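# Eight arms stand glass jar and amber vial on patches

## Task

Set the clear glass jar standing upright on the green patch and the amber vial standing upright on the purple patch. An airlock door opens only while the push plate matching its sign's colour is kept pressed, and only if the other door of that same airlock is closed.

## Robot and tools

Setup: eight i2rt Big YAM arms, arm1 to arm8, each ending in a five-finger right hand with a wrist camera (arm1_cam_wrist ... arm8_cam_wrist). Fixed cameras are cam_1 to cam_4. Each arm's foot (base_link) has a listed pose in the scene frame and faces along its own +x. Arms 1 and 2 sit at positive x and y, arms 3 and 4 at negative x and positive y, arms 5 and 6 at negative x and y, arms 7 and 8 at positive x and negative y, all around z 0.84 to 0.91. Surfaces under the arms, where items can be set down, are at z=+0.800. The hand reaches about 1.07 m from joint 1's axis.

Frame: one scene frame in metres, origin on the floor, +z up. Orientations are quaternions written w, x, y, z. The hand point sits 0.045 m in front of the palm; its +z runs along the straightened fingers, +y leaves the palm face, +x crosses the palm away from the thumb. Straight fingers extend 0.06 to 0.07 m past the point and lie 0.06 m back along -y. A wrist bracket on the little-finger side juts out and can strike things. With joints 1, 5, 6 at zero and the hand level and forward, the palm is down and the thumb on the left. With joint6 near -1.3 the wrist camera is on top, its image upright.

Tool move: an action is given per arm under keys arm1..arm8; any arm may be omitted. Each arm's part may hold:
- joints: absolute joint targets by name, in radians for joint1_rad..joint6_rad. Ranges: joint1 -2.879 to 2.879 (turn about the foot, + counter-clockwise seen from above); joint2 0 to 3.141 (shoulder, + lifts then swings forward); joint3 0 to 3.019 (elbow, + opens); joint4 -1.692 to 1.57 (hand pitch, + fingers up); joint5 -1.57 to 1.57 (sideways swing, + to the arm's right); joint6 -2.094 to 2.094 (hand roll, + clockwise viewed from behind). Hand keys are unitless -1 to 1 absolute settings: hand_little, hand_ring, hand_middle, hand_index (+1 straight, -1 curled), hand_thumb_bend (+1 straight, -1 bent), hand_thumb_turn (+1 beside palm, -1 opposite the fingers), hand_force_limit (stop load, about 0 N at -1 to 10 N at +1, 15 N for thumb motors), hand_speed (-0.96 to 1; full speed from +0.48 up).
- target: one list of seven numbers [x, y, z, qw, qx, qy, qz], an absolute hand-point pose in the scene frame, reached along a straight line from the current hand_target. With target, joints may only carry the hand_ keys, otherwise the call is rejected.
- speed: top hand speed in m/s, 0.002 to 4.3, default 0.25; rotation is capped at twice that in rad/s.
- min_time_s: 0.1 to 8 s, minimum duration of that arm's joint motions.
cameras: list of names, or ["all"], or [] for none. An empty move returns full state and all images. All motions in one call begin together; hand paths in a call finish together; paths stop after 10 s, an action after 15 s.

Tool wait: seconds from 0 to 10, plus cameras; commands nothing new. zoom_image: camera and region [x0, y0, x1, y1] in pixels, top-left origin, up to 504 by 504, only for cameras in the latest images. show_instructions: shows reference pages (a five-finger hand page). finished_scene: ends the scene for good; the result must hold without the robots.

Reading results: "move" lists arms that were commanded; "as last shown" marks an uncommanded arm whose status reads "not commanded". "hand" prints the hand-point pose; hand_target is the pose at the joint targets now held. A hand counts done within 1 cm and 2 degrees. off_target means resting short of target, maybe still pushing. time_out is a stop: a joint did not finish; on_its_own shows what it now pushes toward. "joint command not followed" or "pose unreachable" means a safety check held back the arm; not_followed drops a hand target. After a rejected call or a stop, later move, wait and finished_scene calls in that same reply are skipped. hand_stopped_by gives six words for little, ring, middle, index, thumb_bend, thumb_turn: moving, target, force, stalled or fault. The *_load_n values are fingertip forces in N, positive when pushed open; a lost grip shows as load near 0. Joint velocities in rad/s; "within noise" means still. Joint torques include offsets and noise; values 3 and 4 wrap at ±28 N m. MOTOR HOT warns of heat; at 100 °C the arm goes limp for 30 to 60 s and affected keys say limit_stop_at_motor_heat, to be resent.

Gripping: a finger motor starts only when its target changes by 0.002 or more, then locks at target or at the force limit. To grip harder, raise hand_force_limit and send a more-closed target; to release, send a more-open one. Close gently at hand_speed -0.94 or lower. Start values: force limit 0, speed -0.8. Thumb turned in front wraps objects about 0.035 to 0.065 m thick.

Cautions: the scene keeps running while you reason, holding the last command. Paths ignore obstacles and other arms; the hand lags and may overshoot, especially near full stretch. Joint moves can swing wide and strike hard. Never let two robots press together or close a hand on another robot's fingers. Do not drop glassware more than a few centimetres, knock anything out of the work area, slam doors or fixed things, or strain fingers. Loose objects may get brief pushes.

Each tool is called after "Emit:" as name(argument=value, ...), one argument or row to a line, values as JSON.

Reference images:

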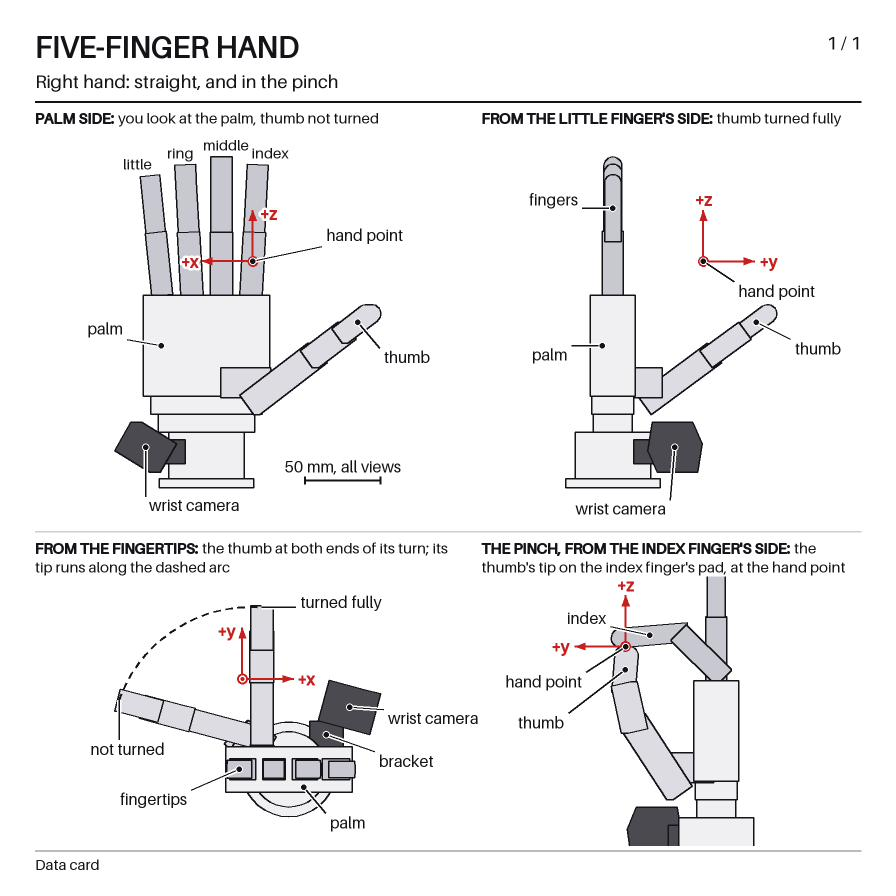

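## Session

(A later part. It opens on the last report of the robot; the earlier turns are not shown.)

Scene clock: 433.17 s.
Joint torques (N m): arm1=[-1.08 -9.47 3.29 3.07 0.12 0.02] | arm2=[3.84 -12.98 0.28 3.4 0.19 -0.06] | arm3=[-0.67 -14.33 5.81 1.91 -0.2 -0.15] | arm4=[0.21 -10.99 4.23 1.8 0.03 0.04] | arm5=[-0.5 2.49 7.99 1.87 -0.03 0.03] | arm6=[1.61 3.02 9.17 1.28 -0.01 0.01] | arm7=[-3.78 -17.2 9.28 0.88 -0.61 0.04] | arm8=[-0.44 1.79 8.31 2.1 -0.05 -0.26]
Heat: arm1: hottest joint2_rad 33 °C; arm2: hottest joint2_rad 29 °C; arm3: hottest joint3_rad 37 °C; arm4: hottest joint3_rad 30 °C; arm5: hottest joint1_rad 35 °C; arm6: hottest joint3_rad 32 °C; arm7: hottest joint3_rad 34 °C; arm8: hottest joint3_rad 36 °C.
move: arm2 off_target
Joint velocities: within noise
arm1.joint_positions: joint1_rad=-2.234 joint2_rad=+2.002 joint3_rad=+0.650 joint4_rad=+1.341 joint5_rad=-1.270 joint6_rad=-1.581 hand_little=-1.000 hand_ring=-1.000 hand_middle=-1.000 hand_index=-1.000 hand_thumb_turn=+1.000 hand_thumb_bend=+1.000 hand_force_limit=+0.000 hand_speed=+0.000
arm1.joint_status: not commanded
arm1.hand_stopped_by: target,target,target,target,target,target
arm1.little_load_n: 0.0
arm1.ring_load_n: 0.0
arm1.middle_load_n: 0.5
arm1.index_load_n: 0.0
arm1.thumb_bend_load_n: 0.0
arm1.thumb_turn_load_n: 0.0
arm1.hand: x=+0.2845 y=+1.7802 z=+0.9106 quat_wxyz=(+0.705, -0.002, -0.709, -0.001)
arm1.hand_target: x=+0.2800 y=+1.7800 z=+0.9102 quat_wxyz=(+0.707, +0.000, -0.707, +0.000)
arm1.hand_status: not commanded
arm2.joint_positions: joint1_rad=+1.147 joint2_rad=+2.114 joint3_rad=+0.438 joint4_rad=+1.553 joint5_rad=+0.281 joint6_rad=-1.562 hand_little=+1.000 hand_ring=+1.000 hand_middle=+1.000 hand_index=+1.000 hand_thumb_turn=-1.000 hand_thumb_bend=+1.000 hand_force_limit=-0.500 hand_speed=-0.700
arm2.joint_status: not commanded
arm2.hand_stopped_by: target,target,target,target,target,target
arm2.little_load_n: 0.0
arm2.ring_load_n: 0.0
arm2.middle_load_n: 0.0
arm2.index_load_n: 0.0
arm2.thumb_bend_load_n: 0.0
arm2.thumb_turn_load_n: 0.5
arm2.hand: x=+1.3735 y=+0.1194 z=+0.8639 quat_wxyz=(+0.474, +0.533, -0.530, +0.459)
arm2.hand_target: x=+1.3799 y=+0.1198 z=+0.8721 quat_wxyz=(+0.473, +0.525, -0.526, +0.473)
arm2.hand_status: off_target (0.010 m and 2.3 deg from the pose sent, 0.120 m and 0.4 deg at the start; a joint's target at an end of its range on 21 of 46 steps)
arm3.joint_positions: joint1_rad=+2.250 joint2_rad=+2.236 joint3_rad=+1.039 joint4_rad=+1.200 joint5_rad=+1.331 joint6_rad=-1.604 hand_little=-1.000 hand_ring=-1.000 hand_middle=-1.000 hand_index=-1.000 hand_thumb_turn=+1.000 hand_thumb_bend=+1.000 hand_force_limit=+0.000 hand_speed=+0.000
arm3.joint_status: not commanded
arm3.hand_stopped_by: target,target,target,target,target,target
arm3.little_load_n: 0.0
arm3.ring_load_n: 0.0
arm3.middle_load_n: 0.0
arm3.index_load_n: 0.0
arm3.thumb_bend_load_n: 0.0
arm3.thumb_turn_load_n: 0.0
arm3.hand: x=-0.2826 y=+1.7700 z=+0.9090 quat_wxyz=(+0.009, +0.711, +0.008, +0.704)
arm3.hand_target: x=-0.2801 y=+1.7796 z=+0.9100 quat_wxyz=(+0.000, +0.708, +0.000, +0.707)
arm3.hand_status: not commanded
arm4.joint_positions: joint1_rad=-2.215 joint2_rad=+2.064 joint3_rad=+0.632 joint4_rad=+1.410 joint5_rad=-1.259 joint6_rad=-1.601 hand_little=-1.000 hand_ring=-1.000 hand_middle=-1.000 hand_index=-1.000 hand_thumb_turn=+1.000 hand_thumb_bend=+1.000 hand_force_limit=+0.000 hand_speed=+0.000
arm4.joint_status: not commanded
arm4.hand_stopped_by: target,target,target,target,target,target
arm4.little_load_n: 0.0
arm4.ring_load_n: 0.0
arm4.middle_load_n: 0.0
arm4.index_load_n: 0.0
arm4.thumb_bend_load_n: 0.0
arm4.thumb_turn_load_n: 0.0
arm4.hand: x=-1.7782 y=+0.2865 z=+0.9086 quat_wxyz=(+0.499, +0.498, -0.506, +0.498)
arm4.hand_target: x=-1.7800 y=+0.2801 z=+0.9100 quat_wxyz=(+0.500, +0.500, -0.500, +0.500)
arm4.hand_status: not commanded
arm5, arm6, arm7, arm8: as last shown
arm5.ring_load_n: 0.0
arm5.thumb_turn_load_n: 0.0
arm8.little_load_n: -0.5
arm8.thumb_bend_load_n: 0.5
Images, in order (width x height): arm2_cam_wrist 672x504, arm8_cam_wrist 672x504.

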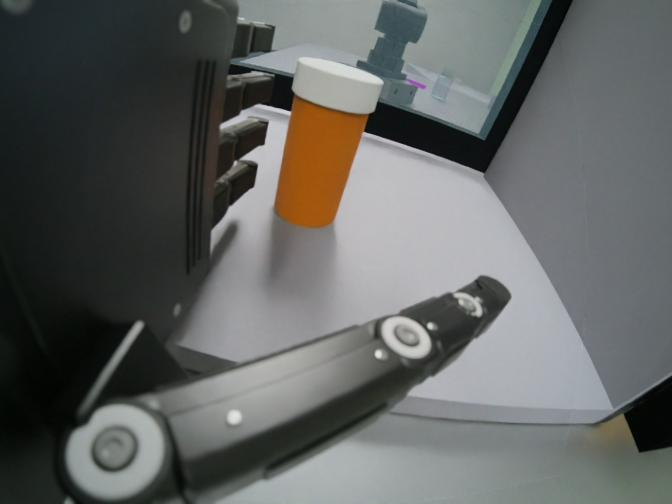

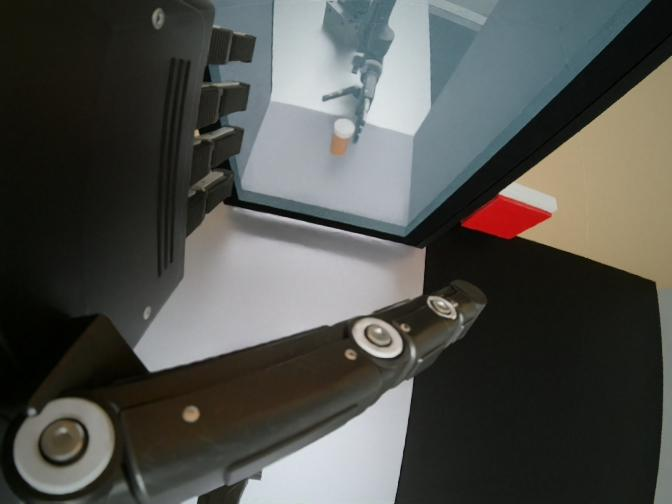

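Emit:
move(
  arm2={"target": [1.380, 0.27, 0.965, 0.5, 0.5, -0.5, 0.5], "speed": 0.3},
)

Emit:
move(
  arm2={"target": [1.78, 0.29, 0.92, 0.5, 0.5, -0.5, 0.5], "speed": 0.3, "joints": {"hand_little": -1, "hand_ring": -1, "hand_middle": -1, "hand_index": -1, "hand_speed": 0.0, "hand_force_limit": 0.0}},
  arm7={"target": [0.28, -1.785, 0.95, -0.7071, 0, 0.7071, 0], "speed": 0.3},
)

Emit:
move(
  arm7={"joints": {"joint2_rad": 0.65, "joint3_rad": 1.35, "joint4_rad": -1.3, "joint5_rad": 0.0, "joint6_rad": -1.571, "hand_little": 1, "hand_ring": 1, "hand_middle": 1, "hand_index": 1, "hand_thumb_turn": -1}, "min_time_s": 3},
  arm4={"target": [-1.785, 0.06, 0.905, 0.5, 0.5, -0.5, 0.5], "speed": 0.15},
)

Emit:
move(
  arm7={"joints": {"joint1_rad": -1.54}, "min_time_s": 4},
  cameras=["cam_1", "cam_2", "cam_4", "arm7_cam_wrist", "arm2_cam_wrist"],
)

Scene clock: 458.87 s.
Joint torques (N m): arm1=[-1.26 -9.35 3.34 3.08 0.13 0.02] | arm2=[1.55 -4.84 1.55 2.48 -0.05 -0.21] | arm3=[-0.56 -14.15 5.79 1.89 -0.2 -0.16] | arm4=[0.21 -10.93 4.22 1.8 0.02 0.05] | arm5=[-0.44 2.49 7.99 1.85 -0.03 0.03] | arm6=[1.61 3.14 9.14 1.33 0 0.01] | arm7=[-3.78 -17.2 9.28 0.88 -0.61 0.04] | arm8=[-0.38 1.79 8.31 2.1 -0.06 -0.25]
Heat: arm1: hottest joint2_rad 33 °C; arm2: hottest joint2_rad 29 °C; arm3: hottest joint3_rad 37 °C; arm4: hottest joint3_rad 30 °C; arm5: hottest joint1_rad 35 °C; arm6: hottest joint3_rad 32 °C; arm7: hottest joint3_rad 34 °C; arm8: hottest joint3_rad 36 °C.
move: arm2 not_followed
Joint velocities: within noise
arm1, arm3, arm4, arm5, arm6, arm7, arm8: as last shown
arm1.middle_load_n: 0.0
arm2.joint_positions: joint1_rad=+1.350 joint2_rad=+1.705 joint3_rad=+0.044 joint4_rad=+1.554 joint5_rad=+0.488 joint6_rad=-1.538 hand_little=+1.000 hand_ring=+1.000 hand_middle=+1.000 hand_index=+1.000 hand_thumb_turn=-1.000 hand_thumb_bend=+1.000 hand_force_limit=-0.500 hand_speed=-0.700
arm2.joint_status: not commanded
arm2.hand_stopped_by: target,target,target,target,target,target
arm2.little_load_n: 0.0
arm2.ring_load_n: 0.0
arm2.middle_load_n: 0.0
arm2.index_load_n: 0.0
arm2.thumb_bend_load_n: 0.0
arm2.thumb_turn_load_n: 0.5
arm2.on_its_own: joint1_rad is held at +1.336, not at its first target +1.160; joint2_rad is held at +1.718, not at its first target +2.102; joint3_rad is held at +0.055, not at its first target +0.431; joint5_rad is held at +0.485, not at its first target +0.285
arm2.hand: x=+1.3717 y=+0.2559 z=+0.9473 quat_wxyz=(+0.479, +0.525, -0.527, +0.466)
arm2.hand_target: x=+1.3692 y=+0.2523 z=+0.9449 quat_wxyz=(+0.481, +0.523, -0.530, +0.462)
arm2.hand_status: not_followed (0.024 m and 6.2 deg from the pose sent, 0.182 m and 7.6 deg at the start; a joint's target at an end of its range on 44 of 44 steps)
arm4.ring_load_n: -0.5
arm8.little_load_n: 0.0
arm8.thumb_bend_load_n: 0.0
arm8.thumb_turn_load_n: 0.5
pictures: none
pose unreachable (arm2 arm): on one or more control steps of this call this arm could not follow its commanded pose, so it was not sent that pose on those steps. On the call's last step it was still not sent that pose. It may still have moved: this result reports where it is.
cause: moving toward the commanded pose would bring two parts of the arm too close to each other.

Scene clock: 461.33 s.
Joint torques (N m): arm1=[-1.14 -9.47 3.32 3.08 0.13 0.02] | arm2=[3.02 -15.21 6.02 2.21 0.14 -0.32] | arm3=[-0.62 -14.21 5.76 1.92 -0.2 -0.16] | arm4=[0.21 -10.99 4.23 1.8 0.02 0.04] | arm5=[-0.5 2.49 7.99 1.87 -0.03 0.03] | arm6=[1.55 2.96 9.11 1.33 -0.02 0.01] | arm7=[-0.5 -18.32 4.15 1.89 0.19 -0.24] | arm8=[-0.38 1.85 8.31 2.1 -0.06 -0.26]
Heat: arm1: hottest joint2_rad 33 °C; arm2: hottest joint2_rad 29 °C; arm3: hottest joint3_rad 37 °C; arm4: hottest joint3_rad 30 °C; arm5: hottest joint1_rad 35 °C; arm6: hottest joint3_rad 32 °C; arm7: hottest joint3_rad 34 °C; arm8: hottest joint3_rad 36 °C.
move: arm2 done; arm7 off_target
Joint velocities: within noise
arm1, arm3, arm4, arm5, arm6, arm8: as last shown
arm2.joint_positions: joint1_rad=+2.200 joint2_rad=+2.126 joint3_rad=+0.930 joint4_rad=+1.237 joint5_rad=+1.324 joint6_rad=-1.607 hand_little=-1.000 hand_ring=-1.000 hand_middle=-1.000 hand_index=-1.000 hand_thumb_turn=-1.000 hand_thumb_bend=+1.000 hand_force_limit=+0.000 hand_speed=+0.000
arm2.joint_status: all done
arm2.hand_stopped_by: target,target,target,target,target,target
arm2.little_load_n: 0.5
arm2.ring_load_n: 0.0
arm2.middle_load_n: 0.0
arm2.index_load_n: 0.0
arm2.thumb_bend_load_n: 0.0
arm2.thumb_turn_load_n: 0.5
arm2.hand: x=+1.7722 y=+0.2897 z=+0.9246 quat_wxyz=(+0.497, +0.498, -0.503, +0.501)
arm2.hand_target: x=+1.7798 y=+0.2901 z=+0.9201 quat_wxyz=(+0.500, +0.500, -0.500, +0.500)
arm2.hand_status: done (0.009 m and 0.5 deg from the pose sent, 0.411 m and 6.2 deg at the start)
arm4.ring_load_n: 0.0
arm5.index_load_n: 0.5
arm7.joint_positions: joint1_rad=+2.222 joint2_rad=+2.081 joint3_rad=+1.042 joint4_rad=+1.043 joint5_rad=+1.333 joint6_rad=-1.592 hand_little=-1.000 hand_ring=-1.000 hand_middle=-1.000 hand_index=-1.000 hand_thumb_turn=+1.000 hand_thumb_bend=+1.000 hand_force_limit=+0.000 hand_speed=+0.000
arm7.joint_status: not commanded
arm7.hand_stopped_by: target,target,target,target,target,target
arm7.little_load_n: 0.0
arm7.ring_load_n: 0.0
arm7.middle_load_n: 0.0
arm7.index_load_n: 0.0
arm7.thumb_bend_load_n: 0.0
arm7.thumb_turn_load_n: 0.0
arm7.hand: x=+0.2797 y=-1.7834 z=+0.9348 quat_wxyz=(-0.703, -0.010, +0.711, +0.009)
arm7.hand_target: x=+0.2800 y=-1.7849 z=+0.9498 quat_wxyz=(-0.707, +0.000, +0.707, +0.000)
arm7.hand_status: off_target (0.015 m and 1.6 deg from the pose sent, 0.196 m and 2.1 deg at the start)
arm8.thumb_turn_load_n: 0.0
pictures: none

Scene clock: 464.93 s.
Joint torques (N m): arm1=[-1.14 -9.35 3.3 3.06 0.13 0.02] | arm2=[2.73 -14.33 6.15 2.06 0.17 -0.33] | arm3=[-0.67 -14.1 5.78 1.92 -0.21 -0.16] | arm4=[2.08 -13.27 10.21 0.68 0.11 0.04] | arm5=[-0.5 2.49 7.99 1.87 -0.03 0.03] | arm6=[1.55 2.96 9.16 1.33 -0.01 0.01] | arm7=[-0.67 1.49 9.7 1.4 -0.04 0.14] | arm8=[-0.5 1.79 8.31 2.1 -0.05 -0.26]
Heat: arm1: hottest joint2_rad 33 °C; arm2: hottest joint2_rad 29 °C; arm3: hottest joint3_rad 37 °C; arm4: hottest joint3_rad 30 °C; arm5: hottest joint1_rad 35 °C; arm6: hottest joint3_rad 32 °C; arm7: hottest joint3_rad 34 °C; arm8: hottest joint3_rad 36 °C.
move: arm4 off_target; arm7 done
Joint velocities: arm1=[-0.044 0.005 -0.007 0.002 0.037 0.037] | arm2=[within noise] | arm3=[within noise] | arm4=[within noise] | arm5=[within noise] | arm6=[within noise] | arm7=[within noise] | arm8=[within noise]
arm1, arm2, arm3, arm5, arm6, arm8: as last shown
arm2.joint_positions: joint1_rad=+2.200 joint2_rad=+2.126 joint3_rad=+0.930 joint4_rad=+1.237 joint5_rad=+1.324 joint6_rad=-1.608 hand_little=-1.000 hand_ring=-1.000 hand_middle=-1.000 hand_index=-1.000 hand_thumb_turn=-1.000 hand_thumb_bend=+1.000 hand_force_limit=+0.000 hand_speed=+0.000
arm2.little_load_n: 0.0
arm2.thumb_bend_load_n: 0.5
arm2.hand: x=+1.7721 y=+0.2897 z=+0.9245 quat_wxyz=(+0.498, +0.498, -0.503, +0.501)
arm2.hand_target: x=+1.7798 y=+0.2901 z=+0.9200 quat_wxyz=(+0.500, +0.500, -0.500, +0.500)
arm4.joint_positions: joint1_rad=-1.817 joint2_rad=+2.159 joint3_rad=+0.926 joint4_rad=+1.216 joint5_rad=-0.841 joint6_rad=-1.599 hand_little=-1.000 hand_ring=-1.000 hand_middle=-1.000 hand_index=-1.000 hand_thumb_turn=+1.000 hand_thumb_bend=+1.000 hand_force_limit=+0.000 hand_speed=+0.000
arm4.joint_status: not commanded
arm4.hand_stopped_by: target,target,target,target,target,target
arm4.little_load_n: 0.0
arm4.ring_load_n: 0.0
arm4.middle_load_n: 0.0
arm4.index_load_n: 0.0
arm4.thumb_bend_load_n: -0.5
arm4.thumb_turn_load_n: 0.0
arm4.hand: x=-1.7861 y=+0.0882 z=+0.9022 quat_wxyz=(+0.504, +0.496, -0.510, +0.490)
arm4.hand_target: x=-1.7835 y=+0.0615 z=+0.9059 quat_wxyz=(+0.500, +0.500, -0.500, +0.500)
arm4.hand_status: off_target (0.028 m and 1.8 deg from the pose sent, 0.227 m and 0.7 deg at the start)
arm5.index_load_n: 0.0
arm5.thumb_turn_load_n: -0.5
arm6.ring_load_n: -0.5
arm7.joint_positions: joint1_rad=+2.222 joint2_rad=+0.645 joint3_rad=+1.318 joint4_rad=-1.293 joint5_rad=+0.002 joint6_rad=-1.587 hand_little=+1.000 hand_ring=+1.000 hand_middle=+1.000 hand_index=+1.000 hand_thumb_turn=-1.000 hand_thumb_bend=+1.000 hand_force_limit=+0.000 hand_speed=+0.000
arm7.joint_status: all done
arm7.hand_stopped_by: target,target,target,target,target,target
arm7.little_load_n: 0.0
arm7.ring_load_n: 0.0
arm7.middle_load_n: 0.0
arm7.index_load_n: 0.0
arm7.thumb_bend_load_n: 0.0
arm7.thumb_turn_load_n: 0.0
arm7.hand: x=+0.4742 y=-1.5665 z=+1.3401 quat_wxyz=(-0.356, -0.555, +0.698, -0.280)
arm7.hand_target: x=+0.4758 y=-1.5652 z=+1.3526 quat_wxyz=(-0.360, -0.548, +0.698, -0.289)
arm7.hand_status: not commanded
pictures: none

Scene clock: 469.43 s.
Joint torques (N m): arm1=[-1.14 -9.29 3.3 3.06 0.12 0.02] | arm2=[2.49 -14.33 5.94 2.07 0.17 -0.29] | arm3=[-0.5 -14.1 5.79 1.91 -0.2 -0.15] | arm4=[2.08 -13.33 10.21 0.68 0.11 0.04] | arm5=[-0.44 2.49 7.99 1.87 -0.03 0.03] | arm6=[1.61 2.84 9.13 1.32 0 -0.01] | arm7=[-1.44 2.02 9.58 1.46 0.04 0.14] | arm8=[-0.38 1.85 8.31 2.09 -0.05 -0.26]
Heat: arm1: hottest joint2_rad 33 °C; arm2: hottest joint2_rad 29 °C; arm3: hottest joint3_rad 37 °C; arm4: hottest joint3_rad 30 °C; arm5: hottest joint1_rad 35 °C; arm6: hottest joint3_rad 32 °C; arm7: hottest joint3_rad 34 °C; arm8: hottest joint3_rad 36 °C.
move: arm7 done
Joint velocities: within noise
arm1, arm2, arm3, arm4, arm5, arm6, arm8: as last shown
arm1.thumb_bend_load_n: -0.5
arm2.thumb_bend_load_n: -0.5
arm2.thumb_turn_load_n: 0.0
arm4.thumb_bend_load_n: 0.0
arm5.thumb_turn_load_n: 0.0
arm6.ring_load_n: 0.0
arm7.joint_positions: joint1_rad=-1.531 joint2_rad=+0.645 joint3_rad=+1.318 joint4_rad=-1.293 joint5_rad=+0.001 joint6_rad=-1.587 hand_little=+1.000 hand_ring=+1.000 hand_middle=+1.000 hand_index=+1.000 hand_thumb_turn=-1.000 hand_thumb_bend=+1.000 hand_force_limit=+0.000 hand_speed=+0.000
arm7.joint_status: all done
arm7.hand_stopped_by: target,target,target,target,target,target
arm7.little_load_n: 0.0
arm7.ring_load_n: 0.0
arm7.middle_load_n: 0.0
arm7.index_load_n: 0.0
arm7.thumb_bend_load_n: 0.0
arm7.thumb_turn_load_n: 0.5
arm7.hand: x=+0.8302 y=-1.2028 z=+1.3475 quat_wxyz=(-0.160, +0.826, +0.320, +0.436)
arm7.hand_target: x=+0.8293 y=-1.2059 z=+1.3601 quat_wxyz=(-0.165, +0.825, +0.308, +0.443)
arm7.hand_status: not commanded
arm8.thumb_turn_load_n: 0.5
pictures: arm2_cam_wrist, arm7_cam_wrist, cam_1, cam_2, cam_4
Images, in order (width x height): arm2_cam_wrist 672x504, arm7_cam_wrist 672x504, cam_1 896x504, cam_2 896x504, cam_4 896x504.

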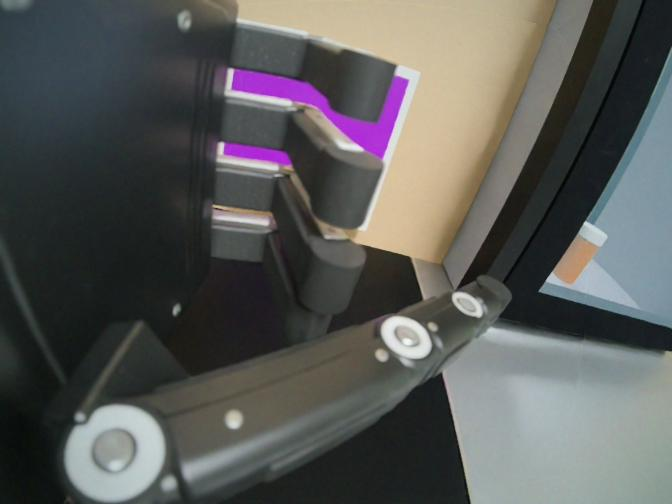

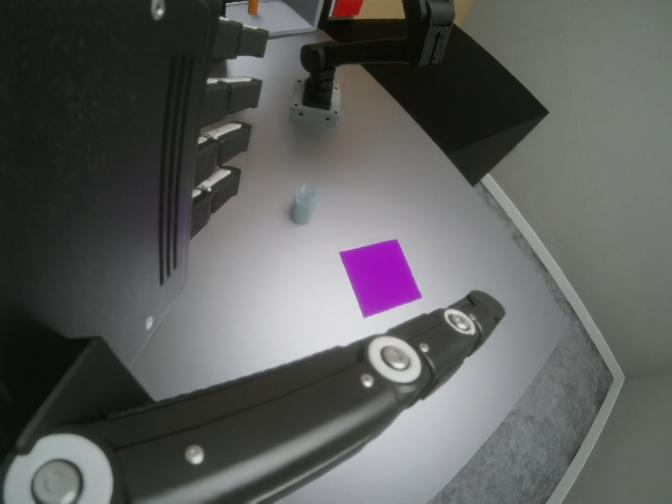

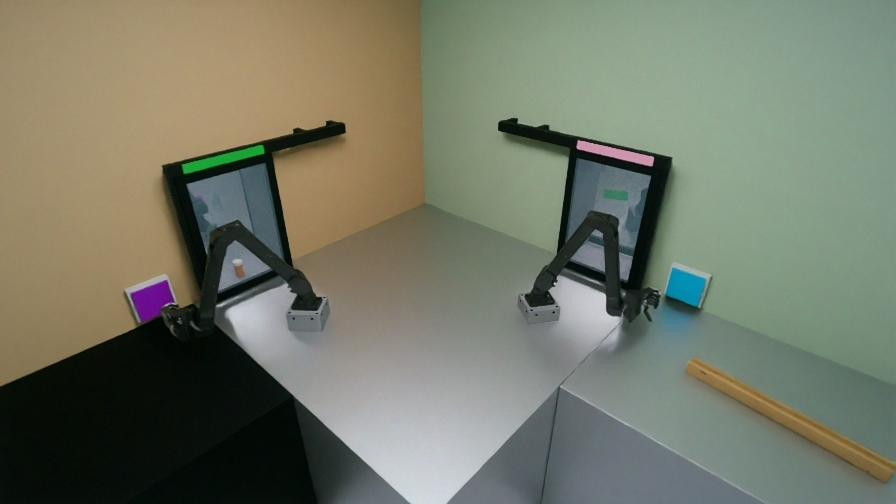

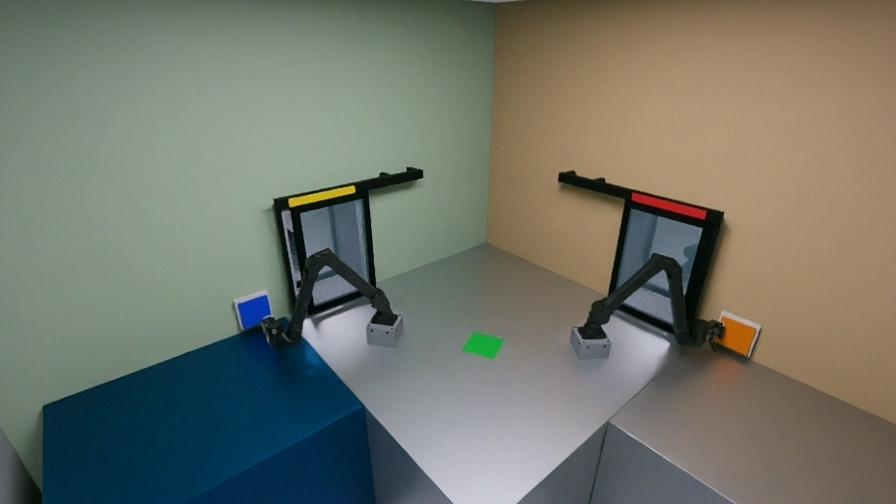

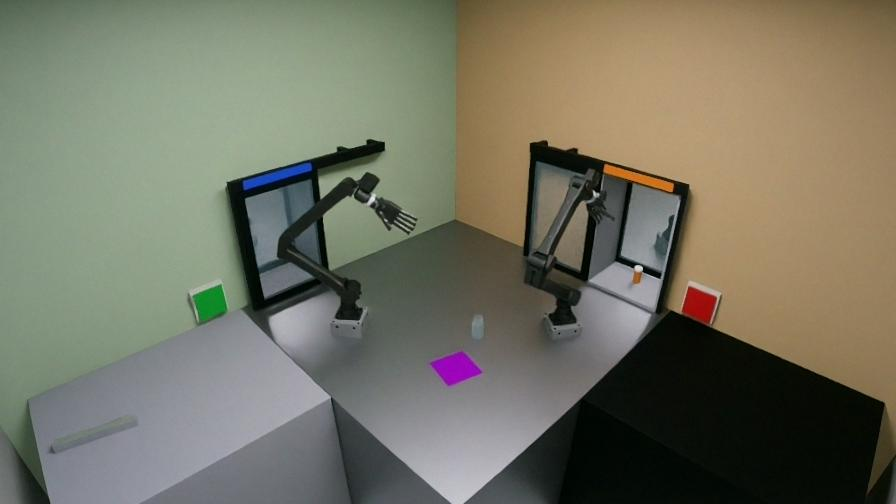

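Emit:
move(
  arm8={"target": [1.415, -0.15, 0.93, -0.5, 0.5, 0.5, 0.5], "speed": 0.35},
  arm7={"target": [0.955, -1.035, 0.95, -0.2418, 0.6645, 0.2418, 0.6645], "speed": 0.35},
  cameras=["arm7_cam_wrist", "arm8_cam_wrist", "cam_4"],
)

Scene clock: 496.13 s.
Joint torques (N m): arm1=[-1.2 -9.41 3.34 3.07 0.12 0.02] | arm2=[2.43 -14.39 6 2.1 0.14 -0.31] | arm3=[-0.62 -14.21 5.79 1.91 -0.2 -0.16] | arm4=[2.08 -13.33 10.22 0.68 0.11 0.03] | arm5=[-0.44 2.49 7.99 1.87 -0.03 0.03] | arm6=[1.61 3.14 9.09 1.35 -0.01 0] | arm7=[-0.03 -7.06 2.92 2.69 0.12 -0.21] | arm8=[0.62 -8.41 3.56 3 0.01 -0.09]
Heat: arm1: hottest joint2_rad 33 °C; arm2: hottest joint2_rad 29 °C; arm3: hottest joint3_rad 37 °C; arm4: hottest joint3_rad 32 °C; arm5: hottest joint1_rad 35 °C; arm6: hottest joint3_rad 32 °C; arm7: hottest joint3_rad 34 °C; arm8: hottest joint3_rad 36 °C.
move: arm7 off_target; arm8 off_target
Joint velocities: within noise
arm1, arm2, arm3, arm4, arm5, arm6: as last shown
arm1.thumb_bend_load_n: 0.0
arm2.thumb_bend_load_n: 0.0
arm7.joint_positions: joint1_rad=-1.362 joint2_rad=+1.774 joint3_rad=+0.270 joint4_rad=+1.461 joint5_rad=+0.203 joint6_rad=-1.550 hand_little=+1.000 hand_ring=+1.000 hand_middle=+1.000 hand_index=+1.000 hand_thumb_turn=-1.000 hand_thumb_bend=+1.000 hand_force_limit=+0.000 hand_speed=+0.000
arm7.joint_status: not commanded
arm7.hand_stopped_by: target,target,target,target,target,target
arm7.little_load_n: -0.5
arm7.ring_load_n: 0.0
arm7.middle_load_n: 0.0
arm7.index_load_n: 0.0
arm7.thumb_bend_load_n: 0.0
arm7.thumb_turn_load_n: 0.5
arm7.hand: x=+0.9530 y=-1.0435 z=+0.9435 quat_wxyz=(-0.239, +0.676, +0.238, +0.655)
arm7.hand_target: x=+0.9547 y=-1.0351 z=+0.9501 quat_wxyz=(-0.242, +0.665, +0.242, +0.664)
arm7.hand_status: off_target (0.011 m and 1.8 deg from the pose sent, 0.449 m and 34.7 deg at the start)
arm8.joint_positions: joint1_rad=-1.077 joint2_rad=+1.755 joint3_rad=+0.238 joint4_rad=+1.476 joint5_rad=-0.111 joint6_rad=-1.572 hand_little=+1.000 hand_ring=+1.000 hand_middle=+1.000 hand_index=+1.000 hand_thumb_turn=-1.000 hand_thumb_bend=+1.000 hand_force_limit=+0.000 hand_speed=+0.000
arm8.joint_status: not commanded
arm8.hand_stopped_by: target,target,target,target,target,target
arm8.little_load_n: 0.0
arm8.ring_load_n: 0.0
arm8.middle_load_n: 0.0
arm8.index_load_n: 0.0
arm8.thumb_bend_load_n: 0.0
arm8.thumb_turn_load_n: 0.5
arm8.hand: x=+1.4170 y=-0.1582 z=+0.9231 quat_wxyz=(-0.490, +0.508, +0.508, +0.494)
arm8.hand_target: x=+1.4150 y=-0.1502 z=+0.9301 quat_wxyz=(-0.500, +0.500, +0.500, +0.500)
arm8.hand_status: off_target (0.011 m and 1.8 deg from the pose sent, 0.481 m and 41.3 deg at the start)
Images, in order (width x height): arm7_cam_wrist 672x504, arm8_cam_wrist 672x504, cam_4 896x504.

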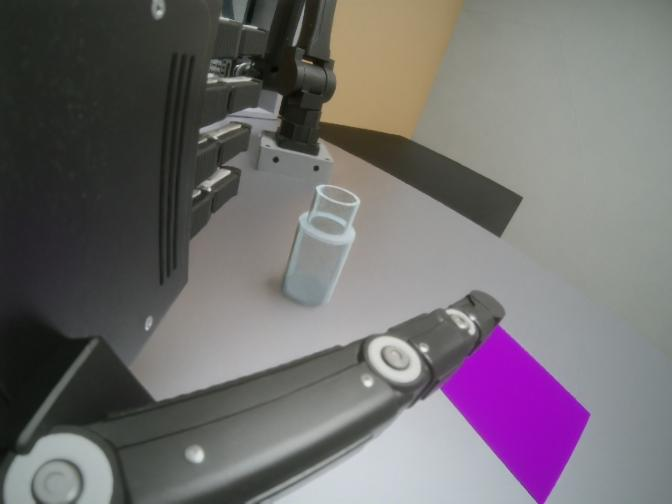

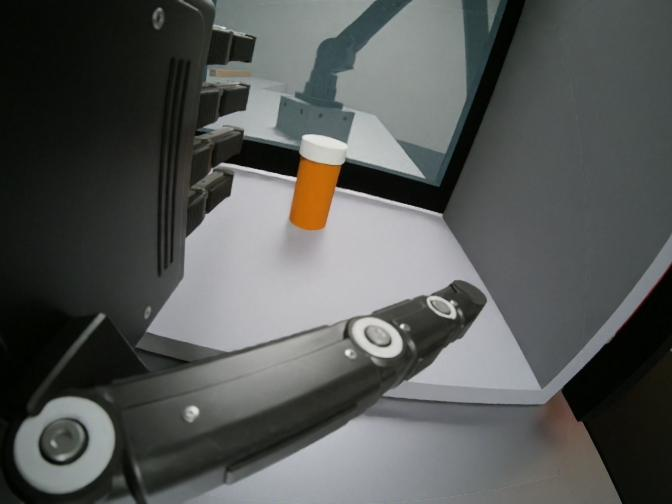

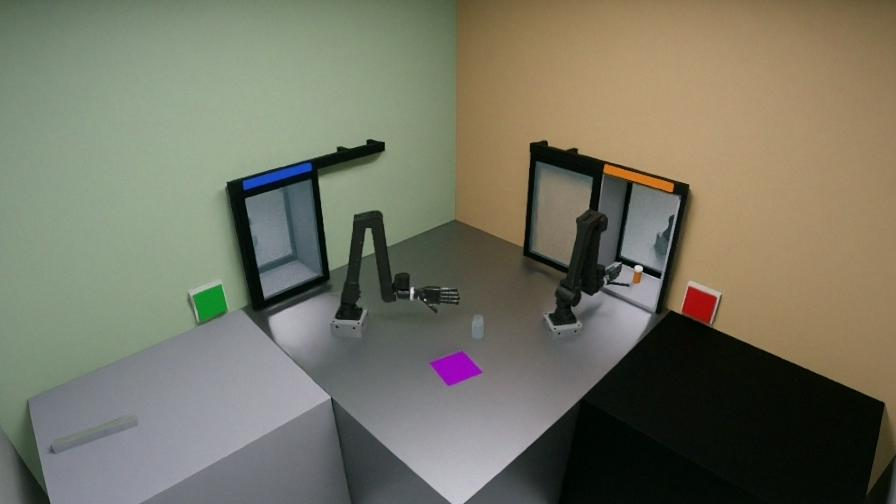

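Emit:
move(
  arm8={"target": [1.409, -0.065, 0.87, -0.5, 0.5, 0.5, 0.5], "speed": 0.2},
  arm7={"target": [1.003, -1.003, 0.85, -0.2418, 0.6645, 0.2418, 0.6645], "speed": 0.2},
  cameras=["arm7_cam_wrist", "arm8_cam_wrist"],
)

Scene clock: 535.93 s.
Joint torques (N m): arm1=[-1.08 -9.41 3.33 3.06 0.13 0.02] | arm2=[2.96 -15.09 6.08 2.06 0.13 -0.31] | arm3=[-0.5 -14.27 5.74 1.88 -0.2 -0.15] | arm4=[2.08 -13.33 10.21 0.68 0.11 0.03] | arm5=[-0.5 2.49 7.99 1.87 -0.03 0.03] | arm6=[1.73 2.9 9.13 1.32 -0.01 0.01] | arm7=[-1.55 -10.7 1.25 2.76 -0.02 0] | arm8=[0.67 -12.69 2.85 3.04 0.02 -0.09]
Heat: arm1: hottest joint2_rad 33 °C; arm2: hottest joint2_rad 29 °C; arm3: hottest joint3_rad 37 °C; arm4: hottest joint3_rad 32 °C; arm5: hottest joint1_rad 35 °C; arm6: hottest joint3_rad 33 °C; arm7: hottest joint2_rad 32 °C; arm8: hottest joint3_rad 34 °C.
move: arm7 off_target; arm8 done
Joint velocities: within noise
arm1, arm2, arm3, arm4: as last shown
arm5.joint_positions: joint1_rad=+1.038 joint2_rad=+0.605 joint3_rad=+1.356 joint4_rad=-1.536 joint5_rad=+0.000 joint6_rad=-1.200 hand_little=+1.000 hand_ring=+1.000 hand_middle=+1.000 hand_index=+1.000 hand_thumb_turn=+1.000 hand_thumb_bend=+1.000 hand_force_limit=+0.000 hand_speed=-0.800
arm5.joint_status: not commanded
arm5.hand_stopped_by: target,target,target,target,target,target
arm5.little_load_n: 0.0
arm5.ring_load_n: 0.0
arm5.middle_load_n: 0.0
arm5.index_load_n: 0.0
arm5.thumb_bend_load_n: 0.0
arm5.thumb_turn_load_n: 0.0
arm5.hand: x=-0.6039 y=-1.1555 z=+1.2821 quat_wxyz=(-0.348, +0.675, +0.629, +0.166)
arm5.hand_target: x=-0.6042 y=-1.1547 z=+1.2927 quat_wxyz=(-0.359, +0.671, +0.626, +0.172)
arm5.hand_status: not commanded
arm6.joint_positions: joint1_rad=-0.857 joint2_rad=+0.604 joint3_rad=+1.439 joint4_rad=-1.536 joint5_rad=+0.000 joint6_rad=-1.200 hand_little=+1.000 hand_ring=+1.000 hand_middle=+1.000 hand_index=+1.000 hand_thumb_turn=+1.000 hand_thumb_bend=+1.000 hand_force_limit=+0.000 hand_speed=-0.800
arm6.joint_status: not commanded
arm6.hand_stopped_by: target,target,target,target,target,target
arm6.little_load_n: 0.0
arm6.ring_load_n: 0.0
arm6.middle_load_n: 0.0
arm6.index_load_n: 0.0
arm6.thumb_bend_load_n: 0.0
arm6.thumb_turn_load_n: 0.0
arm6.hand: x=-1.1662 y=-0.6770 z=+1.3182 quat_wxyz=(-0.038, +0.871, -0.258, +0.417)
arm6.hand_target: x=-1.1668 y=-0.6769 z=+1.3261 quat_wxyz=(-0.039, +0.866, -0.256, +0.427)
arm6.hand_status: not commanded
arm7.joint_positions: joint1_rad=-1.392 joint2_rad=+2.150 joint3_rad=+0.491 joint4_rad=+1.534 joint5_rad=+0.168 joint6_rad=-1.550 hand_little=+1.000 hand_ring=+1.000 hand_middle=+1.000 hand_index=+1.000 hand_thumb_turn=-1.000 hand_thumb_bend=+1.000 hand_force_limit=+0.000 hand_speed=+0.000
arm7.joint_status: not commanded
arm7.hand_stopped_by: target,target,target,target,target,target
arm7.little_load_n: 0.0
arm7.ring_load_n: 0.0
arm7.middle_load_n: 0.0
arm7.index_load_n: 0.0
arm7.thumb_bend_load_n: 0.0
arm7.thumb_turn_load_n: 0.5
arm7.hand: x=+0.9973 y=-1.0026 z=+0.8469 quat_wxyz=(-0.226, +0.700, +0.253, +0.628)
arm7.hand_target: x=+1.0031 y=-1.0028 z=+0.8505 quat_wxyz=(-0.230, +0.694, +0.245, +0.637)
arm7.hand_status: off_target (0.006 m and 6.2 deg from the pose sent, 0.113 m and 1.8 deg at the start; a joint's target at an end of its range on 34 of 39 steps)
arm8.joint_positions: joint1_rad=-1.032 joint2_rad=+2.069 joint3_rad=+0.501 joint4_rad=+1.529 joint5_rad=-0.066 joint6_rad=-1.572 hand_little=+1.000 hand_ring=+1.000 hand_middle=+1.000 hand_index=+1.000 hand_thumb_turn=-1.000 hand_thumb_bend=+1.000 hand_force_limit=+0.000 hand_speed=+0.000
arm8.joint_status: not commanded
arm8.hand_stopped_by: target,target,target,target,target,target
arm8.little_load_n: 0.0
arm8.ring_load_n: 0.0
arm8.middle_load_n: 0.0
arm8.index_load_n: 0.0
arm8.thumb_bend_load_n: 0.0
arm8.thumb_turn_load_n: 0.0
arm8.hand: x=+1.4123 y=-0.0719 z=+0.8641 quat_wxyz=(-0.490, +0.507, +0.508, +0.495)
arm8.hand_target: x=+1.4091 y=-0.0652 z=+0.8700 quat_wxyz=(-0.500, +0.500, +0.500, +0.500)
arm8.hand_status: done (0.010 m and 1.8 deg from the pose sent, 0.108 m and 1.8 deg at the start)
Images, in order (width x height): arm7_cam_wrist 672x504, arm8_cam_wrist 672x504.

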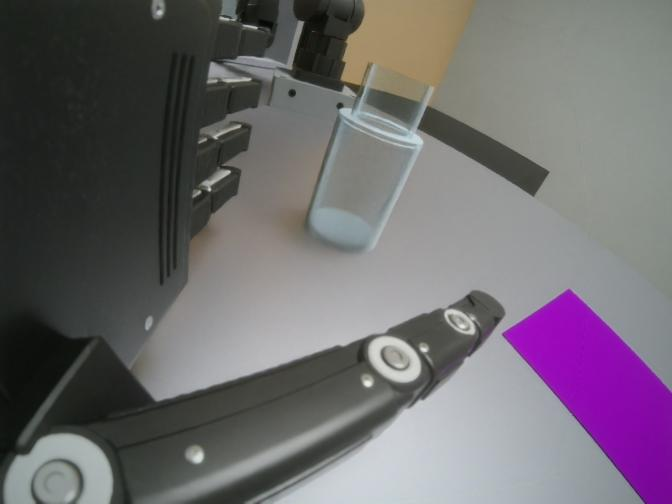

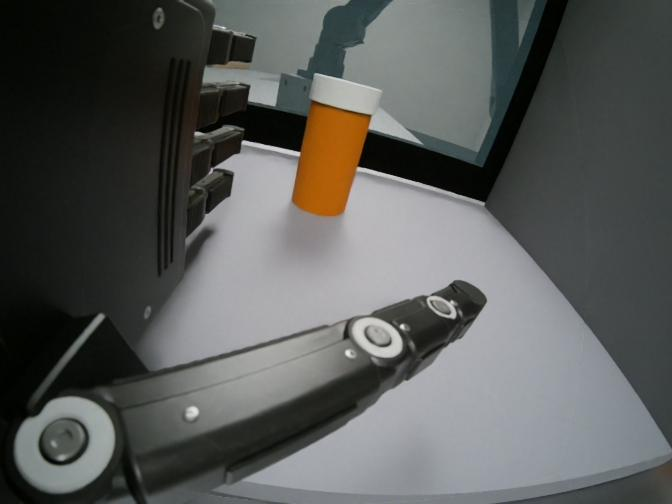

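Emit:
move(
  arm8={"target": [1.409, 0.02, 0.873, -0.5, 0.5, 0.5, 0.5], "speed": 0.2},
  arm7={"target": [1.066, -0.952, 0.85, -0.2418, 0.6645, 0.2418, 0.6645], "speed": 0.15},
  cameras=["arm7_cam_wrist", "arm8_cam_wrist", "cam_4"],
)

Scene clock: 568.67 s.
Joint torques (N m): arm1=[-1.2 -9.35 3.32 3.07 0.12 0.02] | arm2=[3.19 -14.39 6.11 1.95 0.18 -0.35] | arm3=[-0.56 -14.21 5.78 1.88 -0.21 -0.16] | arm4=[2.08 -13.27 10.22 0.68 0.11 0.03] | arm5=[-0.5 2.49 7.99 1.87 -0.03 0.03] | arm6=[1.73 2.84 9.14 1.33 -0.01 0.01] | arm7=[-1.61 -12.63 2.67 1.63 -0.04 -0.23] | arm8=[0.56 -14.92 5.05 1.88 0.01 -0.08]
Heat: arm1: hottest joint2_rad 33 °C; arm2: hottest joint2_rad 29 °C; arm3: hottest joint3_rad 37 °C; arm4: hottest joint3_rad 33 °C; arm5: hottest joint1_rad 34 °C; arm6: hottest joint3_rad 33 °C; arm7: hottest joint2_rad 32 °C; arm8: hottest joint3_rad 33 °C.
move: arm7 done; arm8 done
Joint velocities: within noise
arm1, arm2, arm3, arm4, arm5, arm6: as last shown
arm5.ring_load_n: -0.5
arm7.joint_positions: joint1_rad=-1.429 joint2_rad=+2.232 joint3_rad=+0.708 joint4_rad=+1.513 joint5_rad=+0.119 joint6_rad=-1.552 hand_little=+1.000 hand_ring=+1.000 hand_middle=+1.000 hand_index=+1.000 hand_thumb_turn=-1.000 hand_thumb_bend=+1.000 hand_force_limit=+0.000 hand_speed=+0.000
arm7.joint_status: not commanded
arm7.hand_stopped_by: target,target,target,target,target,target
arm7.little_load_n: 0.0
arm7.ring_load_n: 0.0
arm7.middle_load_n: 0.0
arm7.index_load_n: 0.0
arm7.thumb_bend_load_n: 0.0
arm7.thumb_turn_load_n: 0.5
arm7.hand: x=+1.0590 y=-0.9504 z=+0.8534 quat_wxyz=(-0.250, +0.664, +0.238, +0.663)
arm7.hand_target: x=+1.0659 y=-0.9521 z=+0.8500 quat_wxyz=(-0.242, +0.665, +0.242, +0.664)
arm7.hand_status: done (0.008 m and 1.1 deg from the pose sent, 0.085 m and 6.2 deg at the start)
arm8.joint_positions: joint1_rad=-1.020 joint2_rad=+2.093 joint3_rad=+0.722 joint4_rad=+1.356 joint5_rad=-0.053 joint6_rad=-1.572 hand_little=+1.000 hand_ring=+1.000 hand_middle=+1.000 hand_index=+1.000 hand_thumb_turn=-1.000 hand_thumb_bend=+1.000 hand_force_limit=+0.000 hand_speed=+0.000
arm8.joint_status: not commanded
arm8.hand_stopped_by: target,target,target,target,target,target
arm8.little_load_n: 0.0
arm8.ring_load_n: 0.0
arm8.middle_load_n: 0.0
arm8.index_load_n: 0.0
arm8.thumb_bend_load_n: 0.0
arm8.thumb_turn_load_n: 0.5
arm8.hand: x=+1.4131 y=+0.0110 z=+0.8733 quat_wxyz=(-0.495, +0.501, +0.502, +0.502)
arm8.hand_target: x=+1.4090 y=+0.0196 z=+0.8731 quat_wxyz=(-0.500, +0.500, +0.500, +0.500)
arm8.hand_status: done (0.010 m and 0.7 deg from the pose sent, 0.092 m and 1.8 deg at the start)
Images, in order (width x height): arm7_cam_wrist 672x504, arm8_cam_wrist 672x504, cam_4 896x504.

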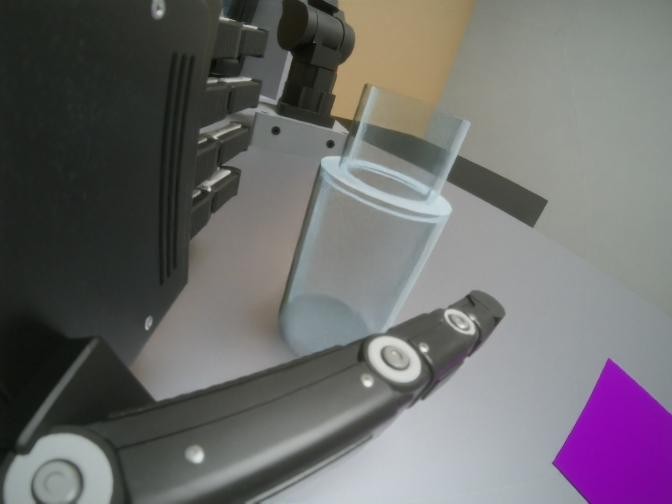

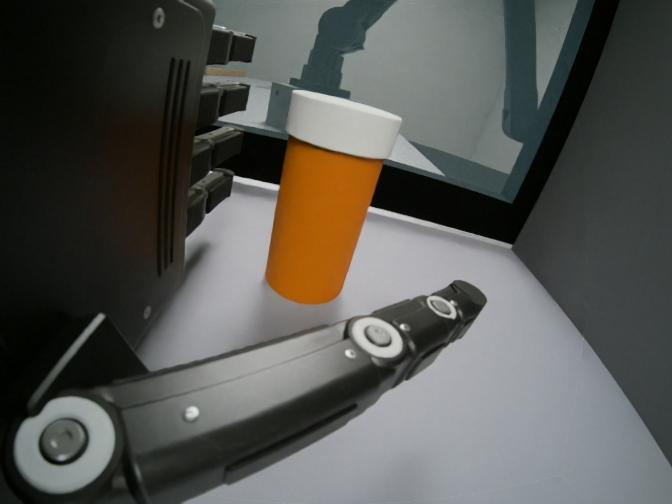

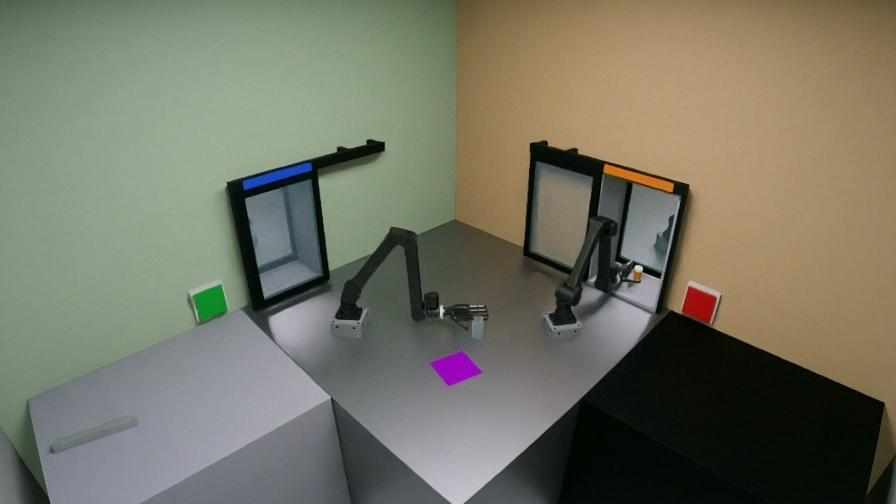

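Emit:
move(
  arm8={"target": [1.402, 0.054, 0.868, -0.5, 0.5, 0.5, 0.5], "speed": 0.12},
  arm7={"target": [1.078, -0.957, 0.848, -0.2418, 0.6645, 0.2418, 0.6645], "speed": 0.12},
  cameras=["arm7_cam_wrist", "arm8_cam_wrist"],
)

Scene clock: 590.13 s.
Joint torques (N m): arm1=[-1.03 -9.35 3.33 3.07 0.13 0.02] | arm2=[2.84 -14.45 6.22 2.06 0.13 -0.32] | arm3=[-0.5 -14.21 5.75 1.91 -0.2 -0.15] | arm4=[2.08 -13.27 10.22 0.68 0.1 0.03] | arm5=[-0.5 2.55 7.99 1.87 -0.03 0.03] | arm6=[1.73 2.9 9.14 1.33 -0.01 0] | arm7=[-1.44 -12.75 2.77 1.61 -0.04 -0.23] | arm8=[0.5 -15.97 5.64 1.91 0.02 -0.08]
Heat: arm1: hottest joint2_rad 33 °C; arm2: hottest joint2_rad 29 °C; arm3: hottest joint3_rad 36 °C; arm4: hottest joint3_rad 33 °C; arm5: hottest joint1_rad 34 °C; arm6: hottest joint3_rad 33 °C; arm7: hottest joint2_rad 32 °C; arm8: hottest joint3_rad 33 °C.
move: arm7 done; arm8 done
Joint velocities: within noise
arm1.joint_positions: joint1_rad=-2.234 joint2_rad=+2.002 joint3_rad=+0.650 joint4_rad=+1.341 joint5_rad=-1.270 joint6_rad=-1.581 hand_little=-1.000 hand_ring=-1.000 hand_middle=-1.000 hand_index=-1.000 hand_thumb_turn=+1.000 hand_thumb_bend=+1.000 hand_force_limit=+0.000 hand_speed=+0.000
arm1.joint_status: not commanded
arm1.hand_stopped_by: target,target,target,target,target,target
arm1.little_load_n: 0.0
arm1.ring_load_n: 0.0
arm1.middle_load_n: 0.0
arm1.index_load_n: 0.0
arm1.thumb_bend_load_n: 0.0
arm1.thumb_turn_load_n: 0.0
arm1.hand: x=+0.2845 y=+1.7802 z=+0.9106 quat_wxyz=(+0.705, -0.002, -0.709, -0.001)
arm1.hand_target: x=+0.2800 y=+1.7800 z=+0.9102 quat_wxyz=(+0.707, +0.000, -0.707, +0.000)
arm1.hand_status: not commanded
arm2, arm4, arm5, arm6: as last shown
arm3.joint_positions: joint1_rad=+2.250 joint2_rad=+2.236 joint3_rad=+1.039 joint4_rad=+1.200 joint5_rad=+1.331 joint6_rad=-1.604 hand_little=-1.000 hand_ring=-1.000 hand_middle=-1.000 hand_index=-1.000 hand_thumb_turn=+1.000 hand_thumb_bend=+1.000 hand_force_limit=+0.000 hand_speed=+0.000
arm3.joint_status: not commanded
arm3.hand_stopped_by: target,target,target,target,target,target
arm3.little_load_n: 0.0
arm3.ring_load_n: 0.0
arm3.middle_load_n: 0.0
arm3.index_load_n: 0.0
arm3.thumb_bend_load_n: 0.0
arm3.thumb_turn_load_n: 0.0
arm3.hand: x=-0.2826 y=+1.7700 z=+0.9090 quat_wxyz=(+0.009, +0.711, +0.008, +0.704)
arm3.hand_target: x=-0.2801 y=+1.7796 z=+0.9100 quat_wxyz=(+0.000, +0.708, +0.000, +0.707)
arm3.hand_status: not commanded
arm4.ring_load_n: 0.5
arm5.ring_load_n: 0.0
arm7.joint_positions: joint1_rad=-1.460 joint2_rad=+2.239 joint3_rad=+0.722 joint4_rad=+1.505 joint5_rad=+0.089 joint6_rad=-1.553 hand_little=+1.000 hand_ring=+1.000 hand_middle=+1.000 hand_index=+1.000 hand_thumb_turn=-1.000 hand_thumb_bend=+1.000 hand_force_limit=+0.000 hand_speed=+0.000
arm7.joint_status: not commanded
arm7.hand_stopped_by: target,target,target,target,target,target
arm7.little_load_n: 0.0
arm7.ring_load_n: 0.0
arm7.middle_load_n: 0.0
arm7.index_load_n: 0.0
arm7.thumb_bend_load_n: 0.0
arm7.thumb_turn_load_n: 0.0
arm7.hand: x=+1.0712 y=-0.9560 z=+0.8513 quat_wxyz=(-0.250, +0.665, +0.238, +0.663)
arm7.hand_target: x=+1.0778 y=-0.9572 z=+0.8480 quat_wxyz=(-0.242, +0.665, +0.242, +0.664)
arm7.hand_status: done (0.008 m and 1.0 deg from the pose sent, 0.021 m and 1.1 deg at the start)
arm8.joint_positions: joint1_rad=-1.000 joint2_rad=+2.133 joint3_rad=+0.820 joint4_rad=+1.298 joint5_rad=-0.034 joint6_rad=-1.572 hand_little=+1.000 hand_ring=+1.000 hand_middle=+1.000 hand_index=+1.000 hand_thumb_turn=-1.000 hand_thumb_bend=+1.000 hand_force_limit=+0.000 hand_speed=+0.000
arm8.joint_status: not commanded
arm8.hand_stopped_by: target,target,target,target,target,target
arm8.little_load_n: 0.0
arm8.ring_load_n: 0.0
arm8.middle_load_n: 0.0
arm8.index_load_n: 0.0
arm8.thumb_bend_load_n: 0.0
arm8.thumb_turn_load_n: 0.0
arm8.hand: x=+1.4056 y=+0.0445 z=+0.8679 quat_wxyz=(-0.495, +0.500, +0.503, +0.501)
arm8.hand_target: x=+1.4019 y=+0.0536 z=+0.8680 quat_wxyz=(-0.500, +0.500, +0.500, +0.500)
arm8.hand_status: done (0.010 m and 0.7 deg from the pose sent, 0.045 m and 0.7 deg at the start)
Images, in order (width x height): arm7_cam_wrist 672x504, arm8_cam_wrist 672x504.

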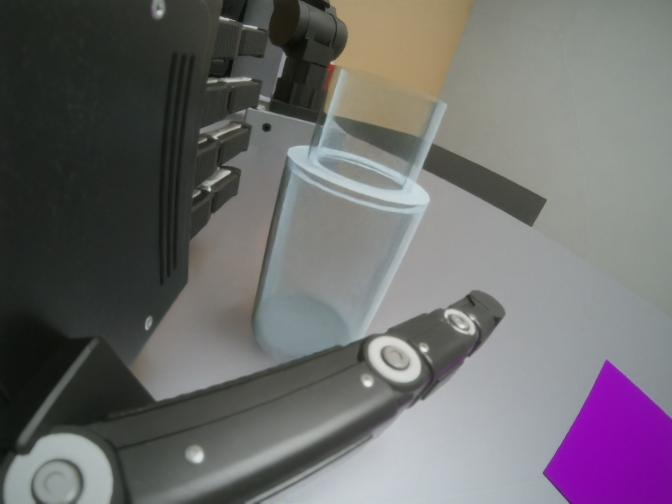

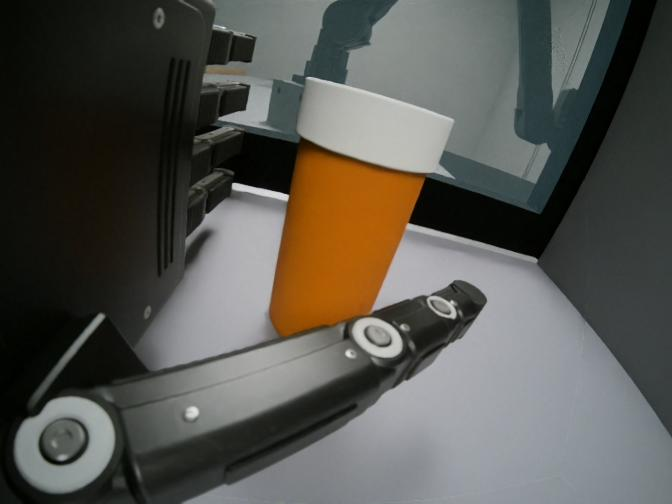

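Emit:
move(
  arm8={"joints": {"hand_index": -0.9, "hand_middle": -0.9, "hand_ring": -0.9, "hand_thumb_bend": -0.9, "hand_force_limit": -0.5, "hand_speed": -0.88}},
  arm7={"target": [1.078, -0.957, 0.836, -0.2418, 0.6645, 0.2418, 0.6645], "speed": 0.1},
  cameras=["arm7_cam_wrist", "arm8_cam_wrist"],
)

Scene clock: 608.00 s.
Joint torques (N m): arm1=[-1.14 -9.41 3.33 3.03 0.13 0.03] | arm2=[2.96 -14.92 6.13 1.96 0.16 -0.34] | arm3=[-0.67 -14.1 5.81 1.89 -0.19 -0.15] | arm4=[2.02 -13.33 10.21 0.68 0.11 0.03] | arm5=[-0.44 2.49 7.98 1.87 -0.03 0.03] | arm6=[1.67 2.78 9.07 1.29 0 0.01] | arm7=[-1.49 -13.04 2.5 2.56 -0.02 -0.22] | arm8=[0.56 -15.97 5.55 1.89 -0.02 -0.1]
Heat: arm1: hottest joint2_rad 33 °C; arm2: hottest joint2_rad 29 °C; arm3: hottest joint3_rad 36 °C; arm4: hottest joint3_rad 33 °C; arm5: hottest joint1_rad 34 °C; arm6: hottest joint3_rad 33 °C; arm7: hottest joint2_rad 32 °C; arm8: hottest joint3_rad 33 °C.
move: arm7 done; arm8 off_target
Joint velocities: within noise
arm1, arm2, arm3, arm4, arm5, arm6: as last shown
arm4.ring_load_n: 0.0
arm4.index_load_n: -0.5
arm7.joint_positions: joint1_rad=-1.460 joint2_rad=+2.280 joint3_rad=+0.737 joint4_rad=+1.505 joint5_rad=+0.089 joint6_rad=-1.553 hand_little=+1.000 hand_ring=+1.000 hand_middle=+1.000 hand_index=+1.000 hand_thumb_turn=-1.000 hand_thumb_bend=+1.000 hand_force_limit=+0.000 hand_speed=+0.000
arm7.joint_status: not commanded
arm7.hand_stopped_by: target,target,target,target,target,target
arm7.little_load_n: 0.0
arm7.ring_load_n: 0.0
arm7.middle_load_n: 0.0
arm7.index_load_n: 0.0
arm7.thumb_bend_load_n: 0.0
arm7.thumb_turn_load_n: 0.5
arm7.hand: x=+1.0710 y=-0.9563 z=+0.8322 quat_wxyz=(-0.246, +0.673, +0.242, +0.654)
arm7.hand_target: x=+1.0779 y=-0.9571 z=+0.8360 quat_wxyz=(-0.242, +0.665, +0.242, +0.664)
arm7.hand_status: done (0.008 m and 1.6 deg from the pose sent, 0.017 m and 1.0 deg at the start)
arm8.joint_positions: joint1_rad=-1.000 joint2_rad=+2.133 joint3_rad=+0.821 joint4_rad=+1.298 joint5_rad=-0.033 joint6_rad=-1.572 hand_little=+1.000 hand_ring=+0.043 hand_middle=+0.021 hand_index=+0.054 hand_thumb_turn=-1.000 hand_thumb_bend=+0.516 hand_force_limit=-0.500 hand_speed=-0.880
arm8.joint_status: hand_ring off_target (ended at +0.043, target -0.900); hand_middle off_target (ended at +0.021, target -0.900); hand_index off_target (ended at +0.054, target -0.900); hand_thumb_bend off_target (ended at +0.516, target -0.900); the others done
arm8.hand_stopped_by: target,force,force,force,force,target
arm8.little_load_n: 0.0
arm8.ring_load_n: 1.0
arm8.middle_load_n: 5.0
arm8.index_load_n: 0.5
arm8.thumb_bend_load_n: 7.0
arm8.thumb_turn_load_n: 2.0
arm8.hand: x=+1.4058 y=+0.0449 z=+0.8683 quat_wxyz=(-0.495, +0.500, +0.502, +0.502)
arm8.hand_target: x=+1.4019 y=+0.0537 z=+0.8682 quat_wxyz=(-0.500, +0.500, +0.500, +0.500)
arm8.hand_status: not commanded
Images, in order (width x height): arm7_cam_wrist 672x504, arm8_cam_wrist 672x504.

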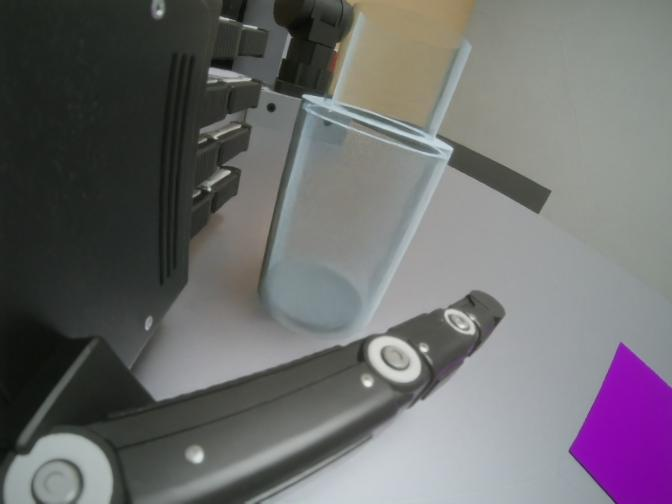

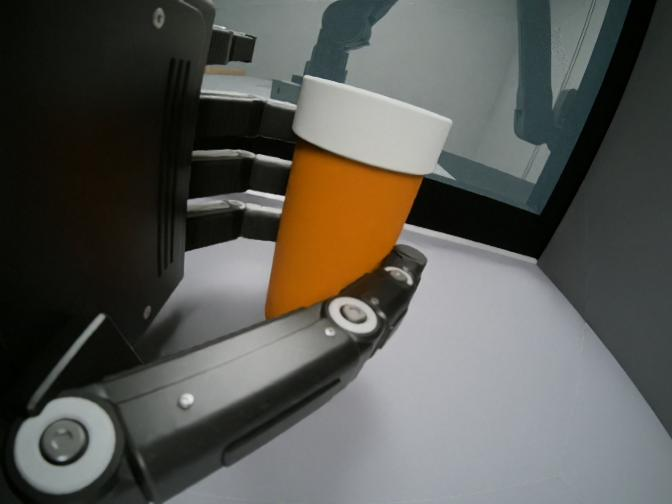

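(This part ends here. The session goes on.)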